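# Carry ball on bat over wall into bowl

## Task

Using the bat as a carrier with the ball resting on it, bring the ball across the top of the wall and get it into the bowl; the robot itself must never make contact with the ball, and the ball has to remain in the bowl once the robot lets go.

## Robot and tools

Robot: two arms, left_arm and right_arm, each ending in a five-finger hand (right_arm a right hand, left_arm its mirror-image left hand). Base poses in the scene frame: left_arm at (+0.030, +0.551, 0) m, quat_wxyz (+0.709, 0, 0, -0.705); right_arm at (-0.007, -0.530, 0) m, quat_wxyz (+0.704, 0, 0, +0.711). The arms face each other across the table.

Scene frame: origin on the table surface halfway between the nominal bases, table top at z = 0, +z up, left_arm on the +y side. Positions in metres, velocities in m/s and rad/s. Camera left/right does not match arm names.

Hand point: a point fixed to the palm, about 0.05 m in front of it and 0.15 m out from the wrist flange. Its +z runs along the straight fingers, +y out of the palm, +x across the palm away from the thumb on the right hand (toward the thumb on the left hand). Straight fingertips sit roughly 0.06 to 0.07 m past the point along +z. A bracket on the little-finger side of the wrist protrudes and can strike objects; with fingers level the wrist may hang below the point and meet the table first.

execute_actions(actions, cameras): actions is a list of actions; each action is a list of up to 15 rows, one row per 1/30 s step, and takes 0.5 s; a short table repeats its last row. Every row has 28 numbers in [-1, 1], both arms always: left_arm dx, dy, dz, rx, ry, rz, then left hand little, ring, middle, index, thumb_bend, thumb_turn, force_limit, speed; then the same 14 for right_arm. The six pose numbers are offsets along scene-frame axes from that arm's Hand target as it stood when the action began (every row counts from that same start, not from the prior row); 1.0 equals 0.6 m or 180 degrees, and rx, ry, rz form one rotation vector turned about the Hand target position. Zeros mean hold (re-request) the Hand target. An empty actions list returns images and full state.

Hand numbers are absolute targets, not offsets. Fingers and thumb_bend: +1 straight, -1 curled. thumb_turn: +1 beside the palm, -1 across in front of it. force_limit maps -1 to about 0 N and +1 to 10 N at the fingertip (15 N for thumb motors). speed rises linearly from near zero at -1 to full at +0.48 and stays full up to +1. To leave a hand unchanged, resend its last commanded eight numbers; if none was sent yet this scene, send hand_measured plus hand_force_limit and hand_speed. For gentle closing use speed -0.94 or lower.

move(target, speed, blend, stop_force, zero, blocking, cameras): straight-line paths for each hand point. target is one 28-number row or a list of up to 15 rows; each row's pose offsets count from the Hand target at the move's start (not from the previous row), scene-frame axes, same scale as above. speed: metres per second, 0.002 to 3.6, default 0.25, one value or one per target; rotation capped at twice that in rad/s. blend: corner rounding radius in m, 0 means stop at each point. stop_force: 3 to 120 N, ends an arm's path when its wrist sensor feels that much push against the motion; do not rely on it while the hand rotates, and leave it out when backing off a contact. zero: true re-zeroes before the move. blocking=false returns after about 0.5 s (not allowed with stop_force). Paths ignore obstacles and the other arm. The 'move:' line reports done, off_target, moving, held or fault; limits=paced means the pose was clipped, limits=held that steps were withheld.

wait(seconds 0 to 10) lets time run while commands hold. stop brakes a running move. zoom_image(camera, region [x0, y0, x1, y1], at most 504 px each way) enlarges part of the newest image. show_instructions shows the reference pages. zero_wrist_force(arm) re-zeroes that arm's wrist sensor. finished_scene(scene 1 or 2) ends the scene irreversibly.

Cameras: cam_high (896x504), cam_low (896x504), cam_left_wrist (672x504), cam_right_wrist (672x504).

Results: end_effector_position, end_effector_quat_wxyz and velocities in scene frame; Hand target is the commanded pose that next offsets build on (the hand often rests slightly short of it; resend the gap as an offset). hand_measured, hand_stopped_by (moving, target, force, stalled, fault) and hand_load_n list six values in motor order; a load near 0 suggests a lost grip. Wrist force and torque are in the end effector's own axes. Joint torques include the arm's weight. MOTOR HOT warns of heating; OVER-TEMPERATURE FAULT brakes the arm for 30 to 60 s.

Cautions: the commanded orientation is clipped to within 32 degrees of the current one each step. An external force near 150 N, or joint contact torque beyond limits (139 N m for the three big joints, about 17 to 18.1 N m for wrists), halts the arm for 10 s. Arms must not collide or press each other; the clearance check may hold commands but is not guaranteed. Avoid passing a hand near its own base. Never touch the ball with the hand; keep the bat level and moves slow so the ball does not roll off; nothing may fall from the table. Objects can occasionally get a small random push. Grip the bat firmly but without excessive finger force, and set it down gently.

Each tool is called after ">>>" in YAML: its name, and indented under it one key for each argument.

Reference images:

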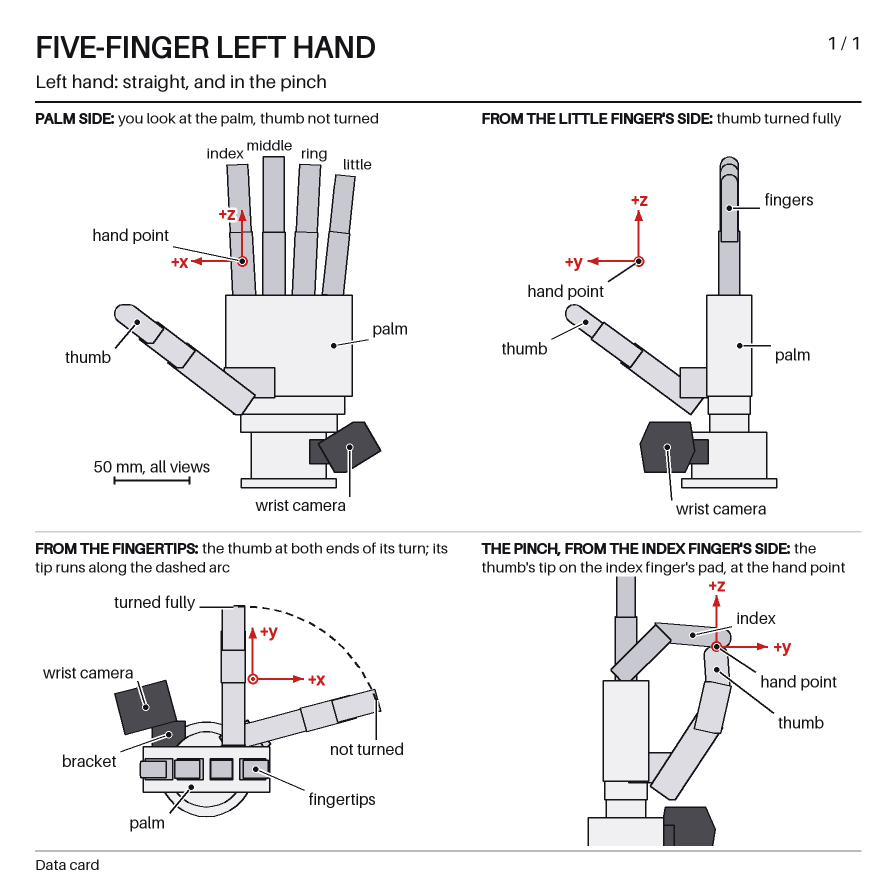

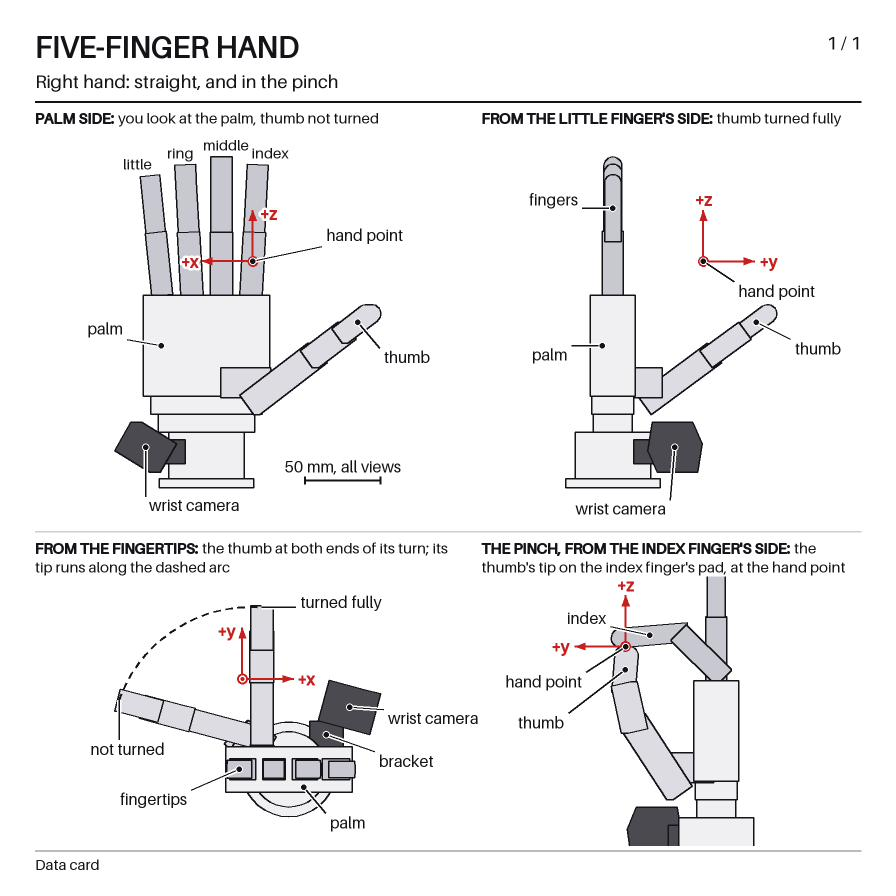

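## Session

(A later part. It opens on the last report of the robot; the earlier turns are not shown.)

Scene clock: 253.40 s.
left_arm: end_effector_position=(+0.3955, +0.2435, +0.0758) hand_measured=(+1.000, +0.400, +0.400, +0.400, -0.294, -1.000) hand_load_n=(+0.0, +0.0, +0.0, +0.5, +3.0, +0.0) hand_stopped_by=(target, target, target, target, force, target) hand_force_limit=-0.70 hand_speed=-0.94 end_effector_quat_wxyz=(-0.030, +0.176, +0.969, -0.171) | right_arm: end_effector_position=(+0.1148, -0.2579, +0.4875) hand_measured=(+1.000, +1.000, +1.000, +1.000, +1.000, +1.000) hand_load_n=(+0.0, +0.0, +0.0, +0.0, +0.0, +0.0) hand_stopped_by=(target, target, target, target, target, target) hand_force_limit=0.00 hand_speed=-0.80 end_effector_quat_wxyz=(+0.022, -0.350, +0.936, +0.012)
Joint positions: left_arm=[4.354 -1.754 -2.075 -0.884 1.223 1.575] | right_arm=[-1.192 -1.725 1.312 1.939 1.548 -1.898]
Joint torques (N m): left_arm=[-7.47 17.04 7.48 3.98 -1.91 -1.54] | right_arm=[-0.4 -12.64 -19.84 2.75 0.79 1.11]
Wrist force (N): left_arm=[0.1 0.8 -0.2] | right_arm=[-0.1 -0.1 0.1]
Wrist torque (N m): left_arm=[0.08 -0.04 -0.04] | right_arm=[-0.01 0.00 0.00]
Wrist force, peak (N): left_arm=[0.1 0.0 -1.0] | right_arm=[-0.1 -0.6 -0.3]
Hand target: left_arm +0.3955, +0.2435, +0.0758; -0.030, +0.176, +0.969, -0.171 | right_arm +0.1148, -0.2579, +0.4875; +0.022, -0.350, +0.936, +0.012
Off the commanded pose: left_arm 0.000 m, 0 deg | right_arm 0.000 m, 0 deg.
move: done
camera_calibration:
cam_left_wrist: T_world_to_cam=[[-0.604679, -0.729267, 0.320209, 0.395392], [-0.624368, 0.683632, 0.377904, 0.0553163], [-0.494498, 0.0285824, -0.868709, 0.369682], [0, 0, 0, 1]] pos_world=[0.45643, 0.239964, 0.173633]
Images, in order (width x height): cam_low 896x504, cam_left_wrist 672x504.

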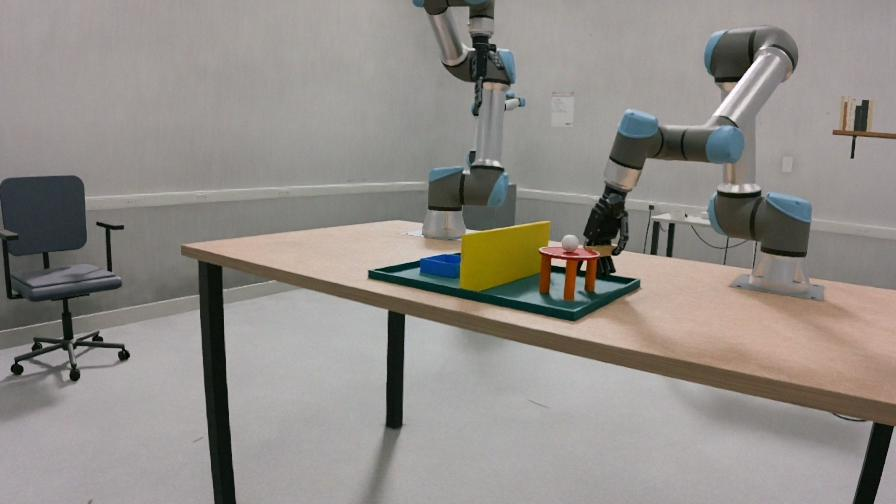

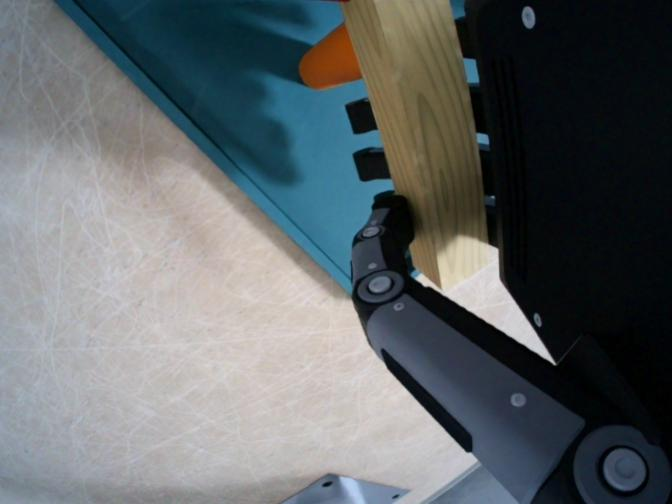

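>>> move:
  target: [0,0,0,0,0,0,1,0.1,0.1,0.1,-0.7,-1,-0.6,-0.94,0,0,0,0,0,0,1,1,1,1,1,1,0,-0.8]
  speed: 0.03
  cameras: ["cam_low","cam_left_wrist"]

>>> zoom_image:
  camera: "cam_low"
  region: [530, 200, 650, 310]

Scene clock: 262.97 s.
left_arm: end_effector_position=(+0.3955, +0.2435, +0.0758) hand_measured=(+1.000, +0.316, +0.350, +0.372, -0.292, -1.000) hand_load_n=(+0.0, +2.0, +0.5, +1.0, +9.5, +2.5) hand_stopped_by=(target, force, force, force, force, target) hand_force_limit=-0.60 hand_speed=-0.94 end_effector_quat_wxyz=(-0.030, +0.176, +0.969, -0.171) | right_arm: end_effector_position=(+0.1148, -0.2579, +0.4875) hand_measured=(+1.000, +1.000, +1.000, +1.000, +1.000, +1.000) hand_load_n=(+0.0, +0.0, +0.5, +0.0, +0.0, +0.0) hand_stopped_by=(target, target, target, target, target, target) hand_force_limit=0.00 hand_speed=-0.80 end_effector_quat_wxyz=(+0.022, -0.350, +0.936, +0.012)
Joint positions: left_arm=[4.354 -1.754 -2.075 -0.884 1.223 1.575] | right_arm=[-1.192 -1.725 1.312 1.939 1.548 -1.898]
Joint torques (N m): left_arm=[-6.9 19.25 8.31 3.74 -1.9 -1.16] | right_arm=[-0.31 -11.8 -19.85 2.92 0.85 1.09]
Wrist force (N): left_arm=[-0.2 0.3 0.1] | right_arm=[0.1 -0.3 0.3]
Wrist torque (N m): left_arm=[-0.01 0.05 -0.02] | right_arm=[-0.06 -0.02 -0.01]
Wrist force, peak (N): left_arm=[-0.2 0.9 -0.3] | right_arm=[0.4 -0.5 -0.1]
Hand target: left_arm +0.3955, +0.2435, +0.0758; -0.030, +0.176, +0.969, -0.171 | right_arm +0.1148, -0.2579, +0.4875; +0.022, -0.350, +0.936, +0.012
Off the commanded pose: left_arm 0.000 m, 0 deg | right_arm 0.000 m, 0 deg.
move: done
camera_calibration:
cam_left_wrist: T_world_to_cam=[[-0.604679, -0.729267, 0.320209, 0.395392], [-0.624368, 0.683632, 0.377904, 0.0553163], [-0.494498, 0.0285824, -0.868709, 0.369682], [0, 0, 0, 1]] pos_world=[0.45643, 0.239964, 0.173633]
Images, in order (width x height): cam_low 896x504, cam_left_wrist 672x504.

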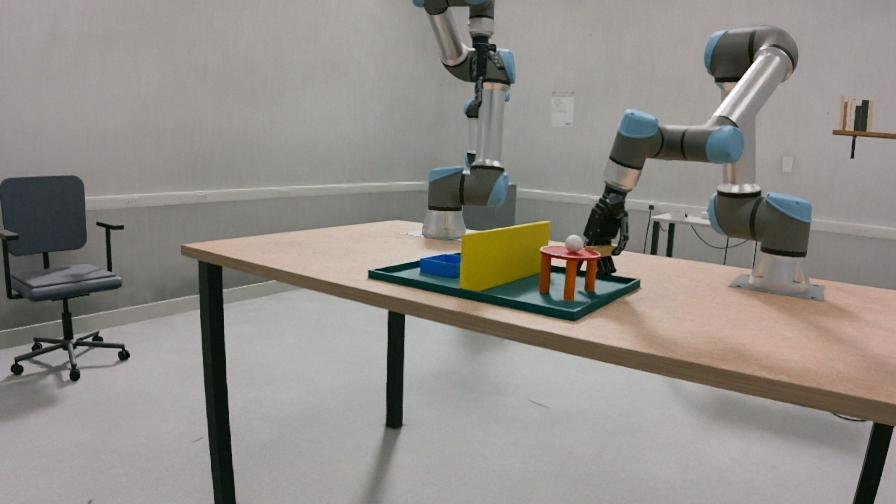

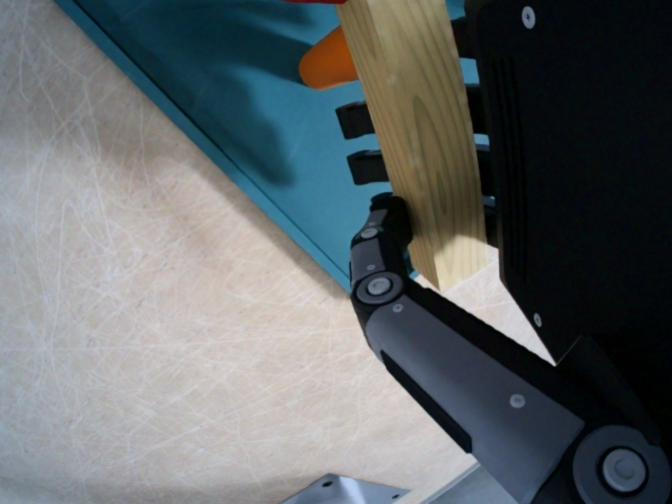

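Scaled by 4.200 from the camera's 896x504 image, which has a finer 1280x720 frame.

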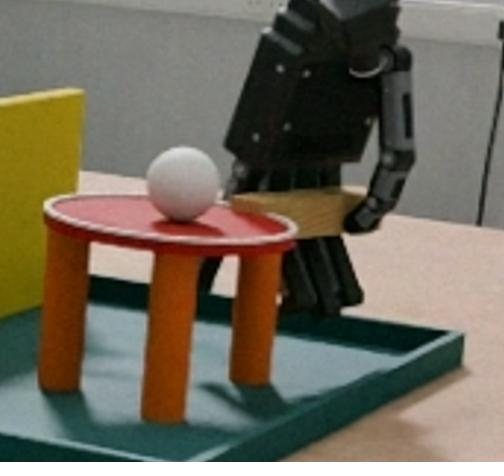

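>>> move:
  target: [0,0,0,0,0,0,1,0.106,0.106,0.106,-0.7,-1,-0.45,-0.95,0,0,0,0,0,0,1,1,1,1,1,1,0,-0.8]
  speed: 0.03
  cameras: ["cam_high","cam_low"]

>>> zoom_image:
  camera: "cam_low"
  region: [530, 200, 650, 310]

>>> zoom_image:
  camera: "cam_high"
  region: [480, 220, 600, 330]

Scene clock: 272.30 s.
left_arm: end_effector_position=(+0.3955, +0.2435, +0.0758) hand_measured=(+1.000, +0.274, +0.290, +0.322, -0.290, -1.000) hand_load_n=(+0.0, +1.0, +3.0, +2.0, +18.0, +3.0) hand_stopped_by=(target, force, force, force, force, target) hand_force_limit=-0.45 hand_speed=-0.95 end_effector_quat_wxyz=(-0.030, +0.176, +0.969, -0.171) | right_arm: end_effector_position=(+0.1148, -0.2579, +0.4875) hand_measured=(+1.000, +1.000, +1.000, +1.000, +1.000, +1.000) hand_load_n=(+0.0, +0.0, +0.0, +0.0, +0.0, +0.0) hand_stopped_by=(target, target, target, target, target, target) hand_force_limit=0.00 hand_speed=-0.80 end_effector_quat_wxyz=(+0.022, -0.350, +0.936, +0.012)
Joint positions: left_arm=[4.354 -1.754 -2.075 -0.884 1.223 1.575] | right_arm=[-1.192 -1.725 1.312 1.939 1.548 -1.898]
Joint torques (N m): left_arm=[-3.02 24.76 8.01 3 -1.68 -1.3] | right_arm=[-0.25 -12.07 -19.8 3.05 1.23 1.17]
Wrist force (N): left_arm=[0.6 -0.2 -0.5] | right_arm=[-0.2 0.0 -0.4]
Wrist torque (N m): left_arm=[-0.04 -0.12 0.07] | right_arm=[0.03 0.04 -0.02]
Wrist force, peak (N): left_arm=[0.6 -0.2 -0.9] | right_arm=[0.5 -0.3 -0.2]
Hand target: left_arm +0.3955, +0.2435, +0.0758; -0.030, +0.176, +0.969, -0.171 | right_arm +0.1148, -0.2579, +0.4875; +0.022, -0.350, +0.936, +0.012
Off the commanded pose: left_arm 0.000 m, 0 deg | right_arm 0.000 m, 0 deg.
move: done
Images, in order (width x height): cam_high 896x504, cam_low 896x504.

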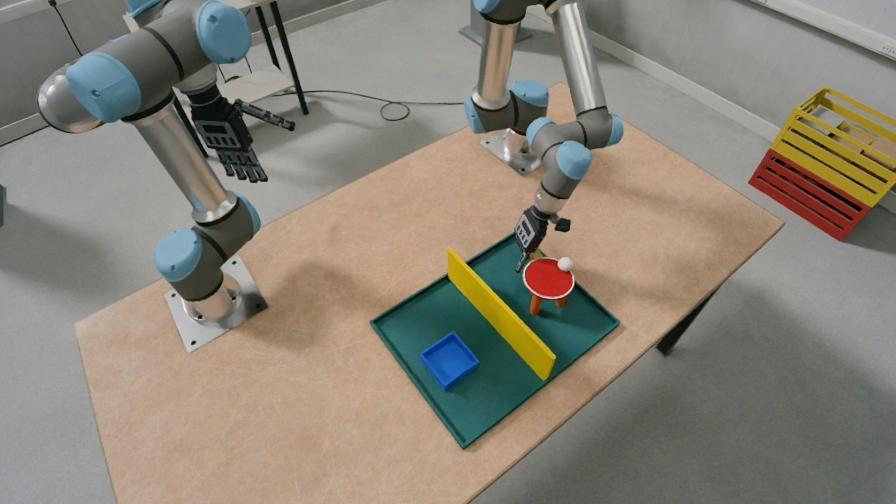

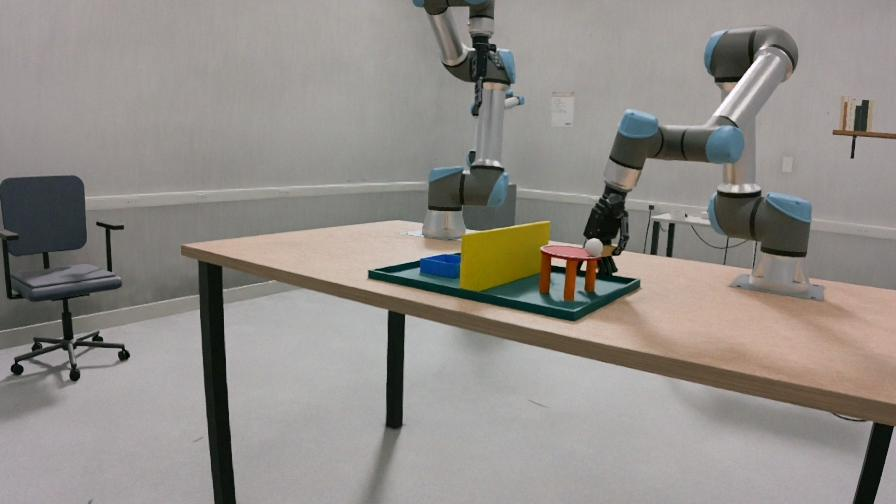

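Scaled by 4.200 from the camera's 896x504 image, which has a finer 1280x720 frame.

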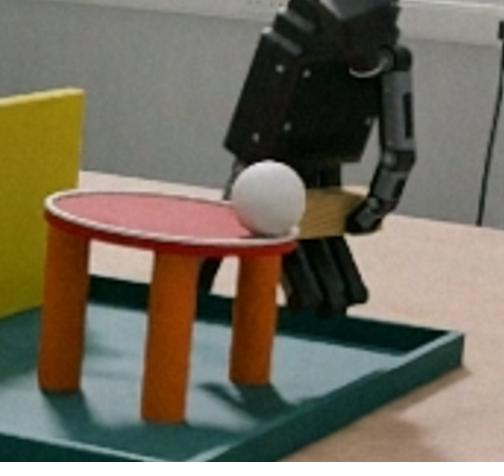

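Scaled by 4.200 from the camera's 896x504 image, which has a finer 1280x720 frame.

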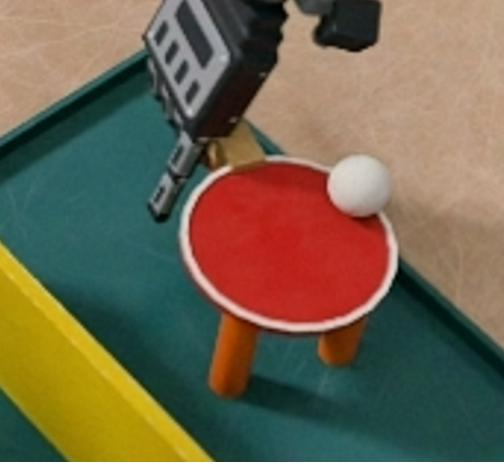

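>>> move:
  target: [0,0,0,0,0,0,1,0.106,0.106,0.106,-0.284,-1,-0.45,-0.95,0,0,0,0,0,0,1,1,1,1,1,1,0,-0.8]
  speed: 0.03
  cameras: ["cam_low"]

>>> zoom_image:
  camera: "cam_low"
  region: [530, 200, 650, 310]

Scene clock: 278.63 s.
left_arm: end_effector_position=(+0.3955, +0.2435, +0.0758) hand_measured=(+1.000, +0.274, +0.290, +0.322, -0.280, -1.000) hand_load_n=(-0.5, +1.0, +3.0, +2.0, +14.5, +2.5) hand_stopped_by=(target, force, force, force, force, target) hand_force_limit=-0.45 hand_speed=-0.95 end_effector_quat_wxyz=(-0.030, +0.176, +0.969, -0.171) | right_arm: end_effector_position=(+0.1148, -0.2579, +0.4875) hand_measured=(+1.000, +1.000, +1.000, +1.000, +1.000, +1.000) hand_load_n=(+0.0, +0.0, +0.0, +0.0, +0.0, +0.0) hand_stopped_by=(target, target, target, target, target, target) hand_force_limit=0.00 hand_speed=-0.80 end_effector_quat_wxyz=(+0.022, -0.350, +0.936, +0.012)
Joint positions: left_arm=[4.354 -1.754 -2.075 -0.884 1.223 1.575] | right_arm=[-1.192 -1.725 1.312 1.939 1.548 -1.898]
Joint torques (N m): left_arm=[0.87 27.08 8.01 2.55 -1.86 -1.06] | right_arm=[-0.08 -13.82 -19.83 3.2 1.25 1.2]
Wrist force (N): left_arm=[0.8 0.2 -0.8] | right_arm=[0.0 -0.1 -0.4]
Wrist torque (N m): left_arm=[0.03 -0.13 0.04] | right_arm=[0.01 0.02 -0.01]
Wrist force, peak (N): left_arm=[0.6 0.2 -1.1] | right_arm=[0.5 -0.6 -0.2]
Hand target: left_arm +0.3955, +0.2435, +0.0758; -0.030, +0.176, +0.969, -0.171 | right_arm +0.1148, -0.2579, +0.4875; +0.022, -0.350, +0.936, +0.012
Off the commanded pose: left_arm 0.000 m, 0 deg | right_arm 0.000 m, 0 deg.
move: done
Images, in order (width x height): cam_low 896x504.

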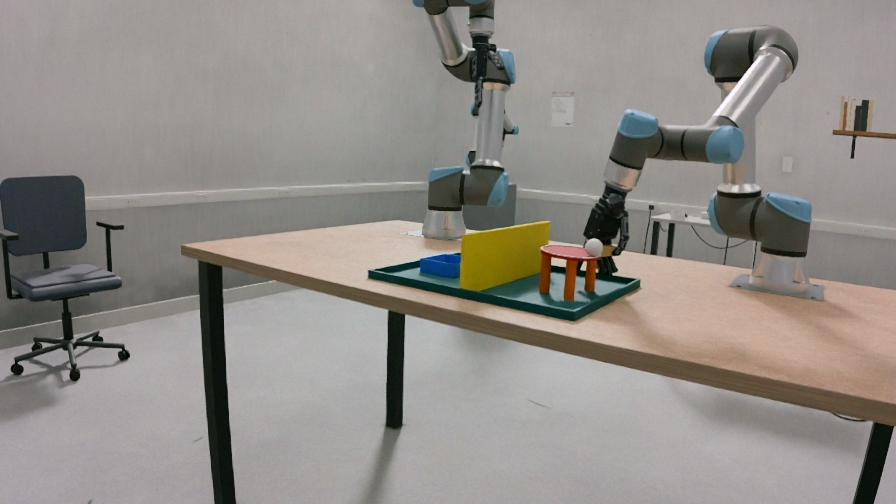

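Scaled by 4.200 from the camera's 896x504 image, which has a finer 1280x720 frame.

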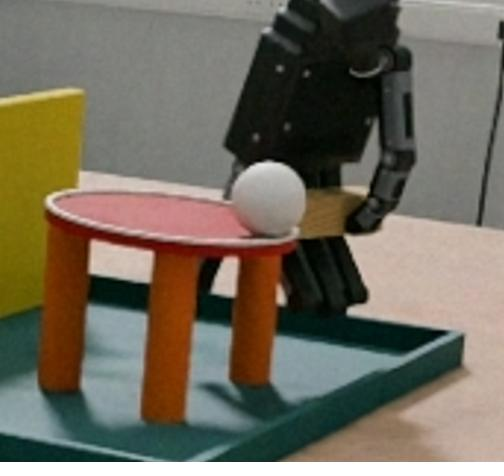

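>>> move:
  target:
    - [0,0,0,0,0,0,1,0.106,0.106,0.106,-0.276,-1,-0.45,-0.95,0,0,0,0,0,0,1,1,1,1,1,1,0,-0.8]
    - [0,0,0.0167,0,0,0,1,0.106,0.106,0.106,-0.276,-1,-0.45,-0.95,0,0,0,0,0,0,1,1,1,1,1,1,0,-0.8]
  speed: 0.02
  cameras: ["cam_high","cam_low","cam_left_wrist"]

>>> zoom_image:
  camera: "cam_low"
  region: [530, 200, 650, 310]

>>> zoom_image:
  camera: "cam_high"
  region: [480, 220, 600, 330]

Scene clock: 291.10 s.
left_arm: end_effector_position=(+0.3955, +0.2435, +0.0859) hand_measured=(+1.000, +0.274, +0.290, +0.322, -0.272, -1.000) hand_load_n=(+0.0, +1.0, +2.0, +1.0, +12.0, +2.0) hand_stopped_by=(target, force, force, force, force, target) hand_force_limit=-0.45 hand_speed=-0.95 end_effector_quat_wxyz=(-0.030, +0.176, +0.969, -0.171) | right_arm: end_effector_position=(+0.1148, -0.2579, +0.4875) hand_measured=(+1.000, +1.000, +1.000, +1.000, +1.000, +1.000) hand_load_n=(+0.0, +0.0, +0.0, +0.0, +0.0, +0.0) hand_stopped_by=(target, target, target, target, target, target) hand_force_limit=0.00 hand_speed=-0.80 end_effector_quat_wxyz=(+0.022, -0.350, +0.936, +0.012)
Joint positions: left_arm=[4.354 -1.737 -2.063 -0.913 1.223 1.575] | right_arm=[-1.192 -1.725 1.312 1.939 1.548 -1.898]
Joint torques (N m): left_arm=[5.13 15.77 13.18 4.54 -1.56 -1.33] | right_arm=[0.12 -12.82 -21.56 3.21 1.38 1.22]
Wrist force (N): left_arm=[0.0 0.6 0.3] | right_arm=[0.1 -0.2 -0.1]
Wrist torque (N m): left_arm=[0.04 0.07 -0.03] | right_arm=[-0.02 0.00 0.00]
Wrist force, peak (N): left_arm=[1.0 0.1 -1.0] | right_arm=[0.3 -0.8 -0.2]
Hand target: left_arm +0.3955, +0.2435, +0.0858; -0.030, +0.176, +0.969, -0.171 | right_arm +0.1148, -0.2579, +0.4875; +0.022, -0.350, +0.936, +0.012
Off the commanded pose: left_arm 0.000 m, 0 deg | right_arm 0.000 m, 0 deg.
move: done
camera_calibration:
cam_left_wrist: T_world_to_cam=[[-0.604687, -0.729305, 0.320106, 0.392158], [-0.624454, 0.683592, 0.377835, 0.0515233], [-0.494379, 0.0285809, -0.868777, 0.378501], [0, 0, 0, 1]] pos_world=[0.45643, 0.239964, 0.183833]
Images, in order (width x height): cam_high 896x504, cam_low 896x504, cam_left_wrist 672x504.

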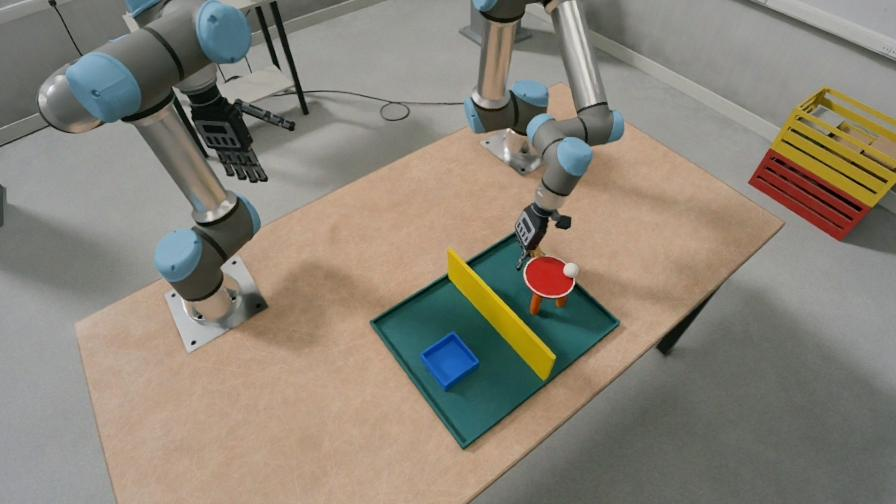

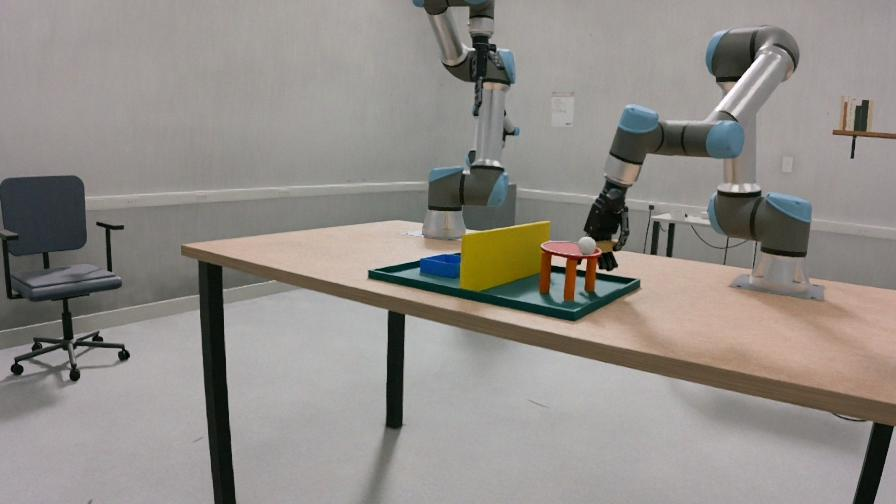

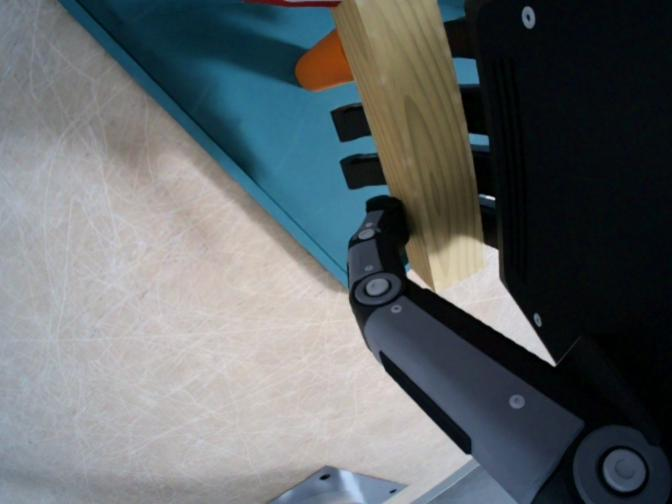

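Scaled by 4.200 from the camera's 896x504 image, which has a finer 1280x720 frame.

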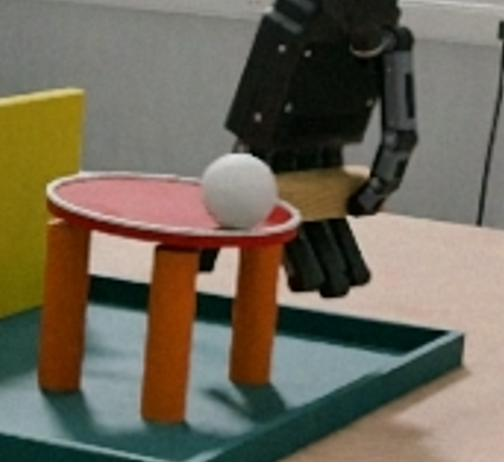

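Scaled by 4.200 from the camera's 896x504 image, which has a finer 1280x720 frame.

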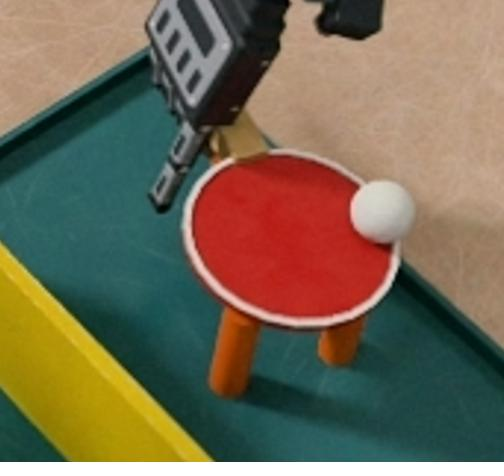

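>>> move:
  target: [0,0,0.2167,-0.0208,0.0078,0,1,0.106,0.106,0.106,-0.276,-1,-0.45,-0.95,0,0,0,0,0,0,1,1,1,1,1,1,0,-0.8]
  speed: 0.05
  cameras: ["cam_high","cam_low"]

>>> zoom_image:
  camera: "cam_low"
  region: [530, 150, 650, 260]

>>> zoom_image:
  camera: "cam_high"
  region: [500, 180, 620, 290]

Scene clock: 334.13 s.
left_arm: end_effector_position=(+0.3956, +0.2435, +0.2159) hand_measured=(+1.000, +0.274, +0.290, +0.322, -0.272, -1.000) hand_load_n=(+0.0, +1.0, +2.0, +1.0, +11.0, +1.5) hand_stopped_by=(target, force, force, force, force, target) hand_force_limit=-0.45 hand_speed=-0.95 end_effector_quat_wxyz=(-0.036, +0.175, +0.963, -0.204) | right_arm: end_effector_position=(+0.1148, -0.2579, +0.4875) hand_measured=(+1.000, +1.000, +1.000, +1.000, +1.000, +1.000) hand_load_n=(+0.0, +0.0, +0.0, +0.0, +0.0, +0.0) hand_stopped_by=(target, target, target, target, target, target) hand_force_limit=0.00 hand_speed=-0.80 end_effector_quat_wxyz=(+0.022, -0.350, +0.936, +0.012)
Joint positions: left_arm=[4.391 -1.574 -1.87 -1.285 1.153 1.616] | right_arm=[-1.192 -1.725 1.312 1.939 1.548 -1.898]
Joint torques (N m): left_arm=[-3.15 13.18 10.48 4.72 0.1 -0.14] | right_arm=[0.29 -13.05 -21.29 3.65 1.55 1.08]
Wrist force (N): left_arm=[-0.3 0.8 0.5] | right_arm=[-0.1 -0.4 0.0]
Wrist torque (N m): left_arm=[0.04 0.14 -0.05] | right_arm=[-0.06 0.02 -0.02]
Wrist force, peak (N): left_arm=[-0.6 0.7 0.9] | right_arm=[0.0 -0.6 -0.4]
Hand target: left_arm +0.3955, +0.2435, +0.2158; -0.036, +0.175, +0.963, -0.204 | right_arm +0.1148, -0.2579, +0.4875; +0.022, -0.350, +0.936, +0.012
Off the commanded pose: left_arm 0.000 m, 0 deg | right_arm 0.000 m, 0 deg.
move: done
Images, in order (width x height): cam_high 896x504, cam_low 896x504.

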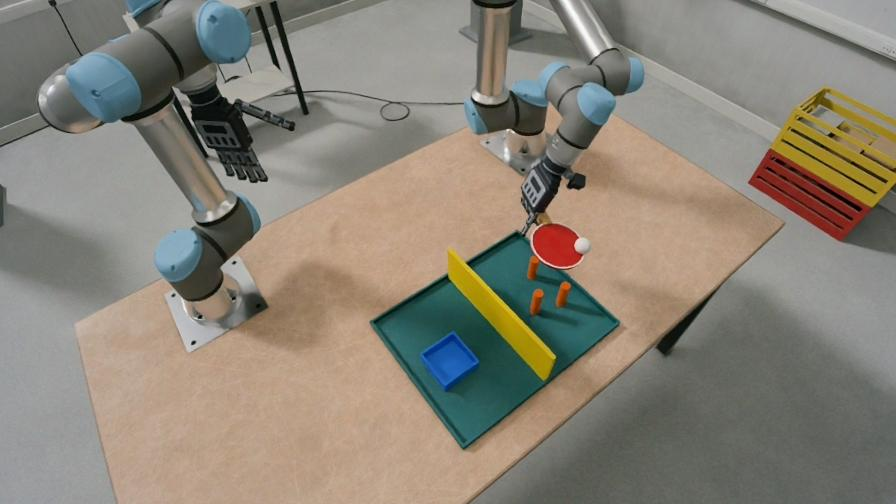

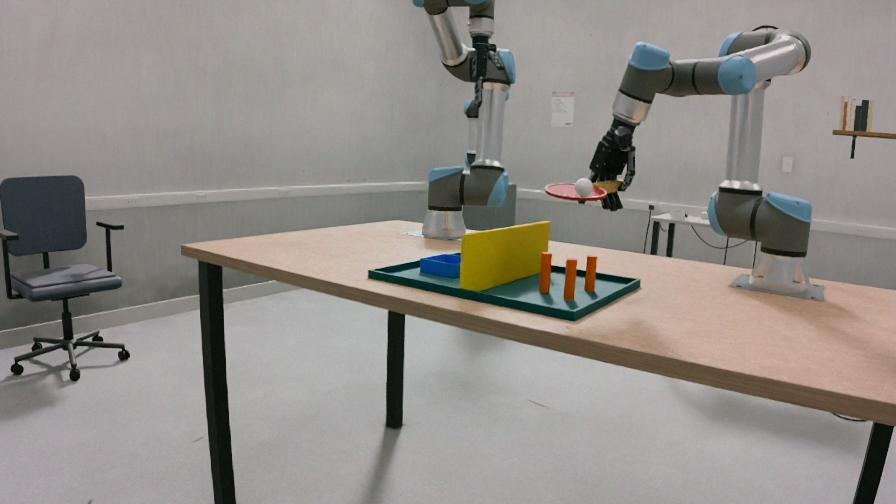

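Scaled by 4.200 from the camera's 896x504 image, which has a finer 1280x720 frame.

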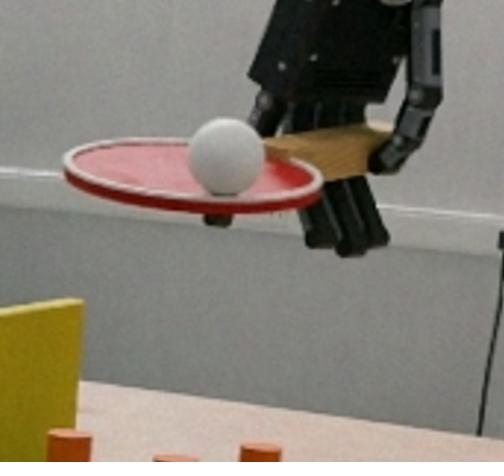

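Scaled by 4.200 from the camera's 896x504 image, which has a finer 1280x720 frame.

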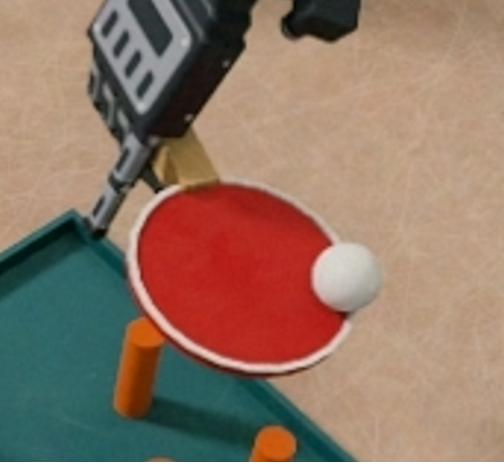

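>>> wait:
  seconds: 0.1
  cameras: ["cam_left_wrist","cam_low"]

>>> zoom_image:
  camera: "cam_low"
  region: [530, 150, 650, 260]

Scene clock: 349.37 s.
left_arm: end_effector_position=(+0.3955, +0.2435, +0.2158) hand_measured=(+1.000, +0.274, +0.290, +0.322, -0.272, -1.000) hand_load_n=(+0.0, +1.0, +1.5, +1.0, +11.0, +1.0) hand_stopped_by=(target, force, force, force, force, target) hand_force_limit=-0.45 hand_speed=-0.95 end_effector_quat_wxyz=(-0.036, +0.175, +0.963, -0.204) | right_arm: end_effector_position=(+0.1148, -0.2579, +0.4875) hand_measured=(+1.000, +1.000, +1.000, +1.000, +1.000, +1.000) hand_load_n=(+0.0, +0.0, +0.0, +0.0, +0.0, +0.0) hand_stopped_by=(target, target, target, target, target, target) hand_force_limit=0.00 hand_speed=-0.80 end_effector_quat_wxyz=(+0.022, -0.350, +0.936, +0.012)
Joint positions: left_arm=[4.391 -1.574 -1.87 -1.285 1.153 1.616] | right_arm=[-1.192 -1.725 1.312 1.939 1.548 -1.898]
Joint torques (N m): left_arm=[-7.59 14.3 11.91 1.02 0.17 -1.1] | right_arm=[-0.21 -14.54 -22.24 3.74 1.8 1.13]
Wrist force (N): left_arm=[-0.1 0.8 0.4] | right_arm=[0.1 0.0 0.2]
Wrist torque (N m): left_arm=[0.06 0.10 -0.04] | right_arm=[-0.02 -0.03 0.01]
Wrist force, peak (N): left_arm=[-0.5 0.9 0.8] | right_arm=[0.3 -0.6 0.0]
Hand target: left_arm +0.3955, +0.2435, +0.2158; -0.036, +0.175, +0.963, -0.204 | right_arm +0.1148, -0.2579, +0.4875; +0.022, -0.350, +0.936, +0.012
Off the commanded pose: left_arm 0.000 m, 0 deg | right_arm 0.000 m, 0 deg.
wait: 0.10 s; at rest from the start
camera_calibration:
cam_left_wrist: T_world_to_cam=[[-0.596089, -0.706325, 0.381815, 0.328273], [-0.615484, 0.707342, 0.34763, -0.000441491], [-0.515614, -0.0277825, -0.856371, 0.510773], [0, 0, 0, 1]] pos_world=[0.45877, 0.246371, 0.312224]
Images, in order (width x height): cam_low 896x504, cam_left_wrist 672x504.

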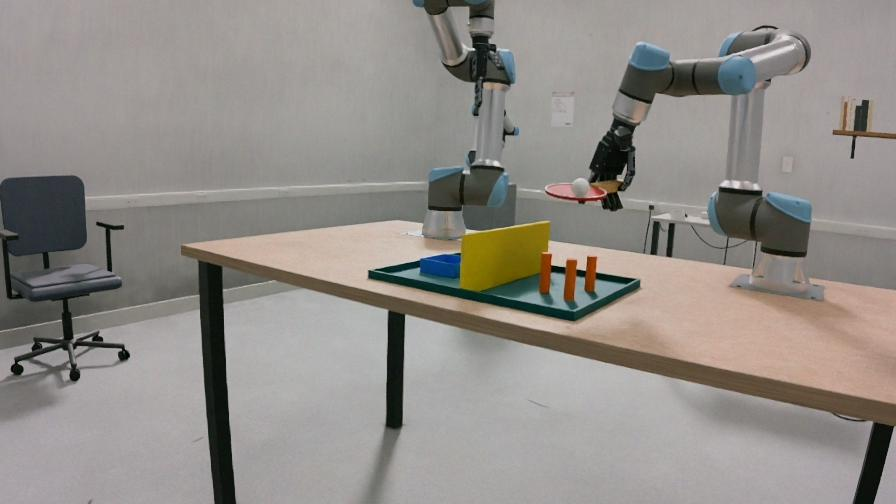

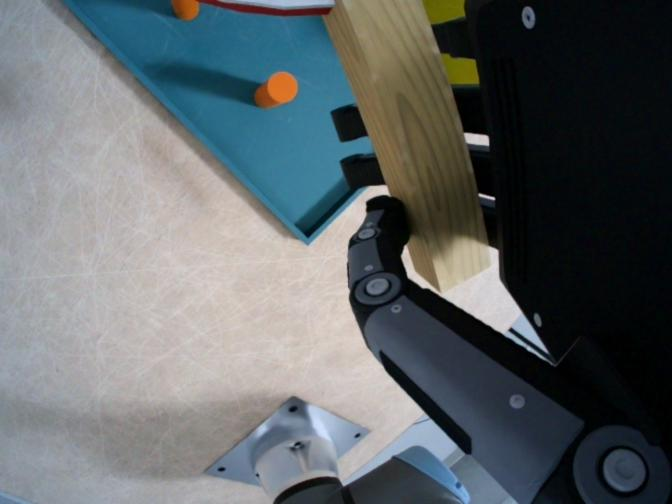

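Scaled by 4.200 from the camera's 896x504 image, which has a finer 1280x720 frame.

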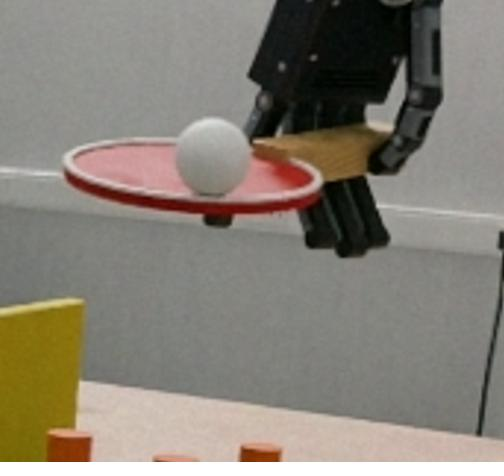

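>>> move:
  target: [0,0,0,-0.0108,-0.0286,0,1,0.106,0.106,0.106,-0.276,-1,-0.45,-0.95,0,0,0,0,0,0,1,1,1,1,1,1,0,-0.8]
  speed: 0.03
  cameras: ["cam_high","cam_low"]

>>> zoom_image:
  camera: "cam_low"
  region: [530, 150, 650, 260]

>>> zoom_image:
  camera: "cam_high"
  region: [500, 180, 620, 290]

Scene clock: 377.20 s.
left_arm: end_effector_position=(+0.3954, +0.2435, +0.2158) hand_measured=(+1.000, +0.274, +0.290, +0.322, -0.272, -1.000) hand_load_n=(+0.0, +1.0, +1.5, +1.0, +11.5, +1.5) hand_stopped_by=(target, force, force, force, force, target) hand_force_limit=-0.45 hand_speed=-0.95 end_effector_quat_wxyz=(+0.010, +0.184, +0.960, -0.212) end_effector_velocity=(-0.001, +0.000, +0.000) end_effector_angular_velocity=(+0.001, +0.004, -0.001) | right_arm: end_effector_position=(+0.1148, -0.2579, +0.4875) hand_measured=(+1.000, +1.000, +1.000, +1.000, +1.000, +1.000) hand_load_n=(+0.0, +0.0, +0.0, +0.0, +0.0, +0.0) hand_stopped_by=(target, target, target, target, target, target) hand_force_limit=0.00 hand_speed=-0.80 end_effector_quat_wxyz=(+0.022, -0.350, +0.936, +0.012)
Joint positions: left_arm=[4.393 -1.522 -1.941 -1.171 1.149 1.618] | right_arm=[-1.192 -1.725 1.312 1.939 1.548 -1.898]
Joint velocities: left_arm=[-0.001 -0.002 0.002 -0.005 0 0] | right_arm=[within noise]
Joint torques (N m): left_arm=[7.68 10.51 29.25 0.75 -1.93 1.48] | right_arm=[-1.07 -15.22 -24.86 4.14 2.03 1.18]
Wrist force (N): left_arm=[0.0 0.5 0.3] | right_arm=[0.2 -0.2 -0.2]
Wrist torque (N m): left_arm=[0.01 0.10 -0.02] | right_arm=[-0.02 -0.03 0.00]
Wrist force, peak (N): left_arm=[-0.3 1.2 0.4] | right_arm=[0.4 -0.5 -0.2]
Hand target: left_arm +0.3955, +0.2435, +0.2158; +0.010, +0.184, +0.960, -0.212 | right_arm +0.1148, -0.2579, +0.4875; +0.022, -0.350, +0.936, +0.012
Off the commanded pose: left_arm 0.000 m, 0 deg | right_arm 0.000 m, 0 deg.
move: done
Images, in order (width x height): cam_high 896x504, cam_low 896x504.

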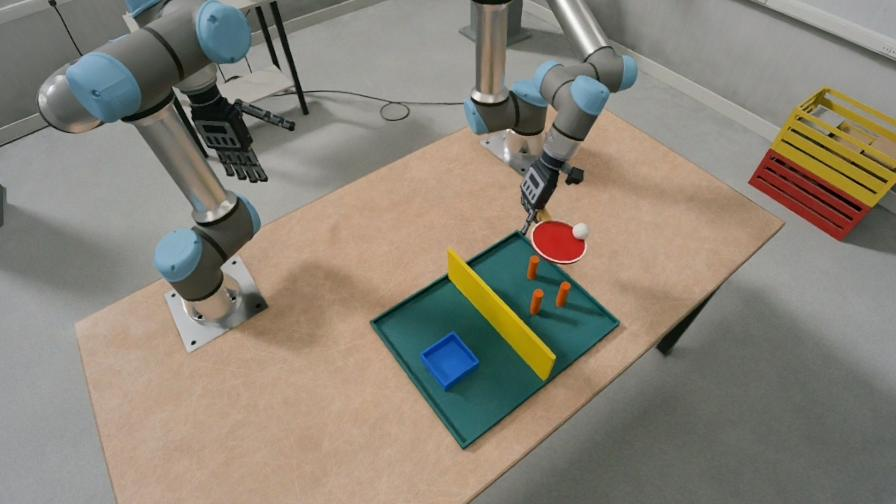

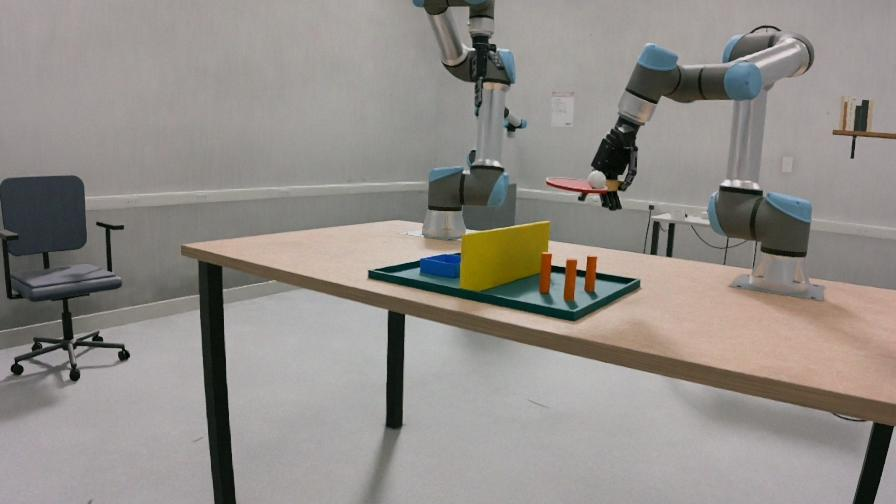

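Scaled by 4.200 from the camera's 896x504 image, which has a finer 1280x720 frame.

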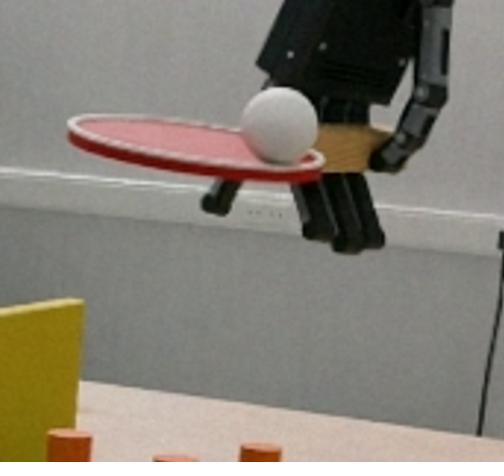

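Scaled by 4.200 from the camera's 896x504 image, which has a finer 1280x720 frame.

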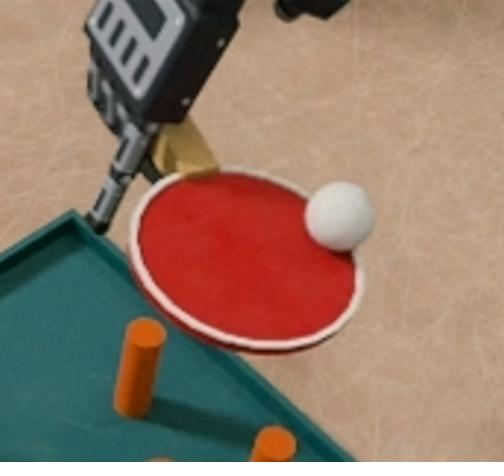

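>>> move:
  target:
    - [-0.0517,-0.6175,0,0,0,0,1,0.106,0.106,0.106,-0.276,-1,-0.45,-0.95,0,0,0,0,0,0,1,1,1,1,1,1,0,-0.8]
    - [-0.0517,-0.6275,-0.1597,-0.0104,0.0039,0,1,0.106,0.106,0.106,-0.276,-1,-0.45,-0.95,0,0,0,0,0,0,1,1,1,1,1,1,0,-0.8]
  speed: [0.1,0.07]
  blend: [0.03,0]
  cameras: ["cam_high","cam_low","cam_left_wrist"]

>>> zoom_image:
  camera: "cam_high"
  region: [380, 290, 500, 400]

>>> zoom_image:
  camera: "cam_low"
  region: [380, 190, 560, 310]

Scene clock: 403.93 s.
left_arm: end_effector_position=(+0.3644, -0.1329, +0.1199) hand_measured=(+1.000, +0.274, +0.290, +0.322, -0.272, -1.000) hand_load_n=(+0.0, +1.0, +1.5, +1.0, +11.0, +1.5) hand_stopped_by=(target, force, force, force, force, target) hand_force_limit=-0.45 hand_speed=-0.95 end_effector_quat_wxyz=(+0.007, +0.183, +0.956, -0.229) | right_arm: end_effector_position=(+0.1148, -0.2579, +0.4875) hand_measured=(+1.000, +1.000, +1.000, +1.000, +1.000, +1.000) hand_load_n=(+0.0, +0.0, +0.0, +0.0, +0.0, +0.0) hand_stopped_by=(target, target, target, target, target, target) hand_force_limit=0.00 hand_speed=-0.80 end_effector_quat_wxyz=(+0.022, -0.350, +0.936, +0.012)
Joint positions: left_arm=[3.836 -2.235 -1.313 -0.849 1.226 1.021] | right_arm=[-1.192 -1.725 1.312 1.939 1.548 -1.898]
Joint torques (N m): left_arm=[4.4 55.53 29.46 0.94 0.16 -1.5] | right_arm=[-0.74 -16.25 -23.88 3.85 2.24 1.04]
Wrist force (N): left_arm=[0.1 0.6 0.3] | right_arm=[-0.1 -0.1 0.0]
Wrist torque (N m): left_arm=[0.01 0.08 0.09] | right_arm=[-0.01 0.01 0.00]
Wrist force, peak (N): left_arm=[0.2 1.8 0.1] | right_arm=[0.1 -0.7 0.1]
Hand target: left_arm +0.3645, -0.1330, +0.1200; +0.007, +0.183, +0.956, -0.229 | right_arm +0.1148, -0.2579, +0.4875; +0.022, -0.350, +0.936, +0.012
Off the commanded pose: left_arm 0.000 m, 0 deg | right_arm 0.000 m, 0 deg.
move: done
camera_calibration:
cam_left_wrist: T_world_to_cam=[[-0.624431, -0.68201, 0.380719, 0.0942354], [-0.639909, 0.726187, 0.251334, 0.303065], [-0.447886, -0.086685, -0.889879, 0.373675], [0, 0, 0, 1]] pos_world=[0.420141, -0.12342, 0.220478]
Images, in order (width x height): cam_high 896x504, cam_low 896x504, cam_left_wrist 672x504.

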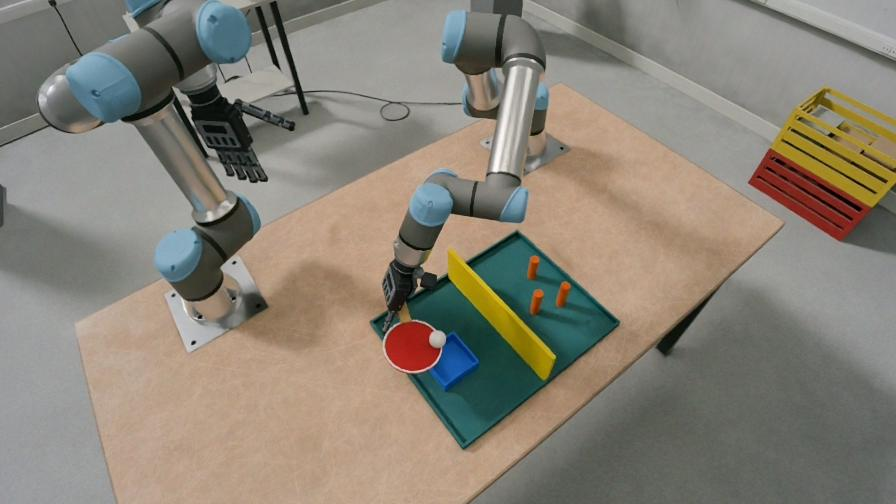

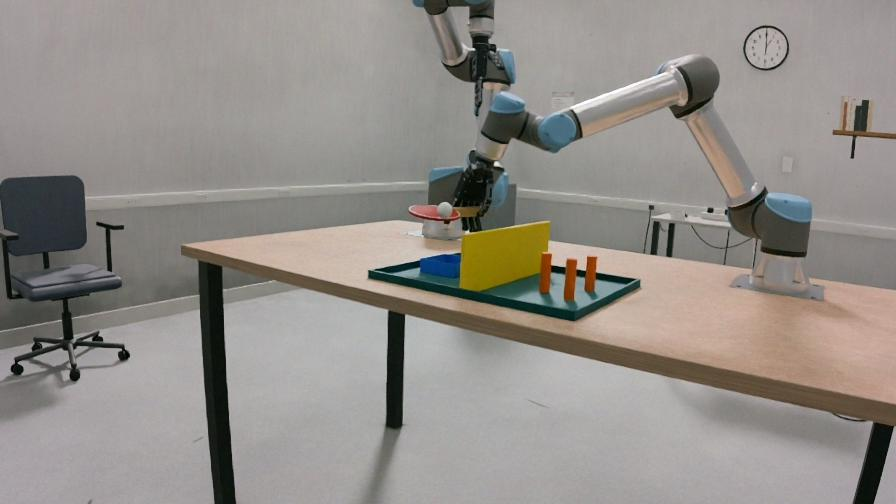

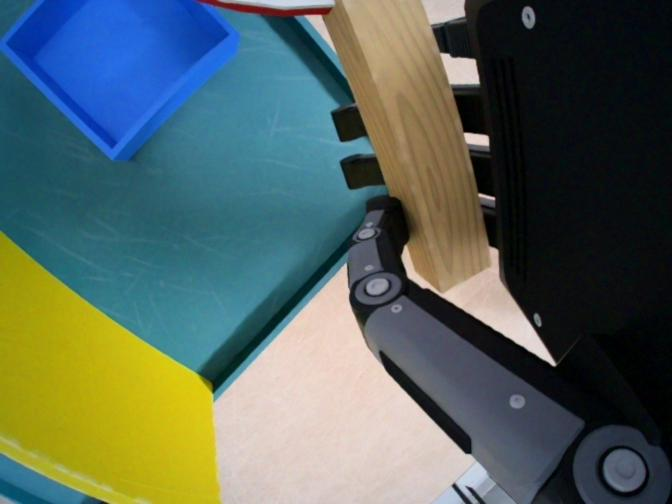

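Scaled by 4.200 from the camera's 896x504 image, which has a finer 1280x720 frame.

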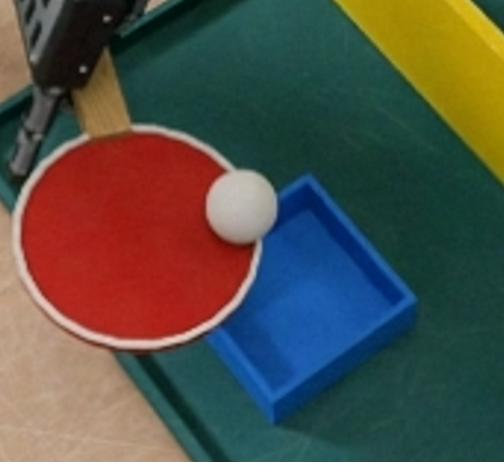

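Scaled by 2.800 from the camera's 896x504 image, which has a finer 1280x720 frame.

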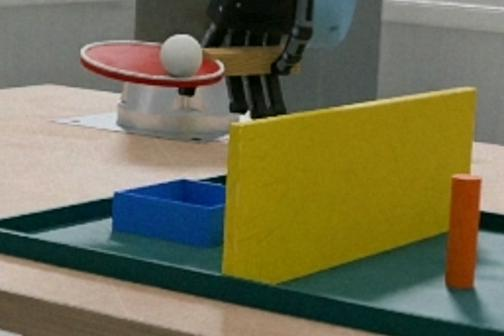

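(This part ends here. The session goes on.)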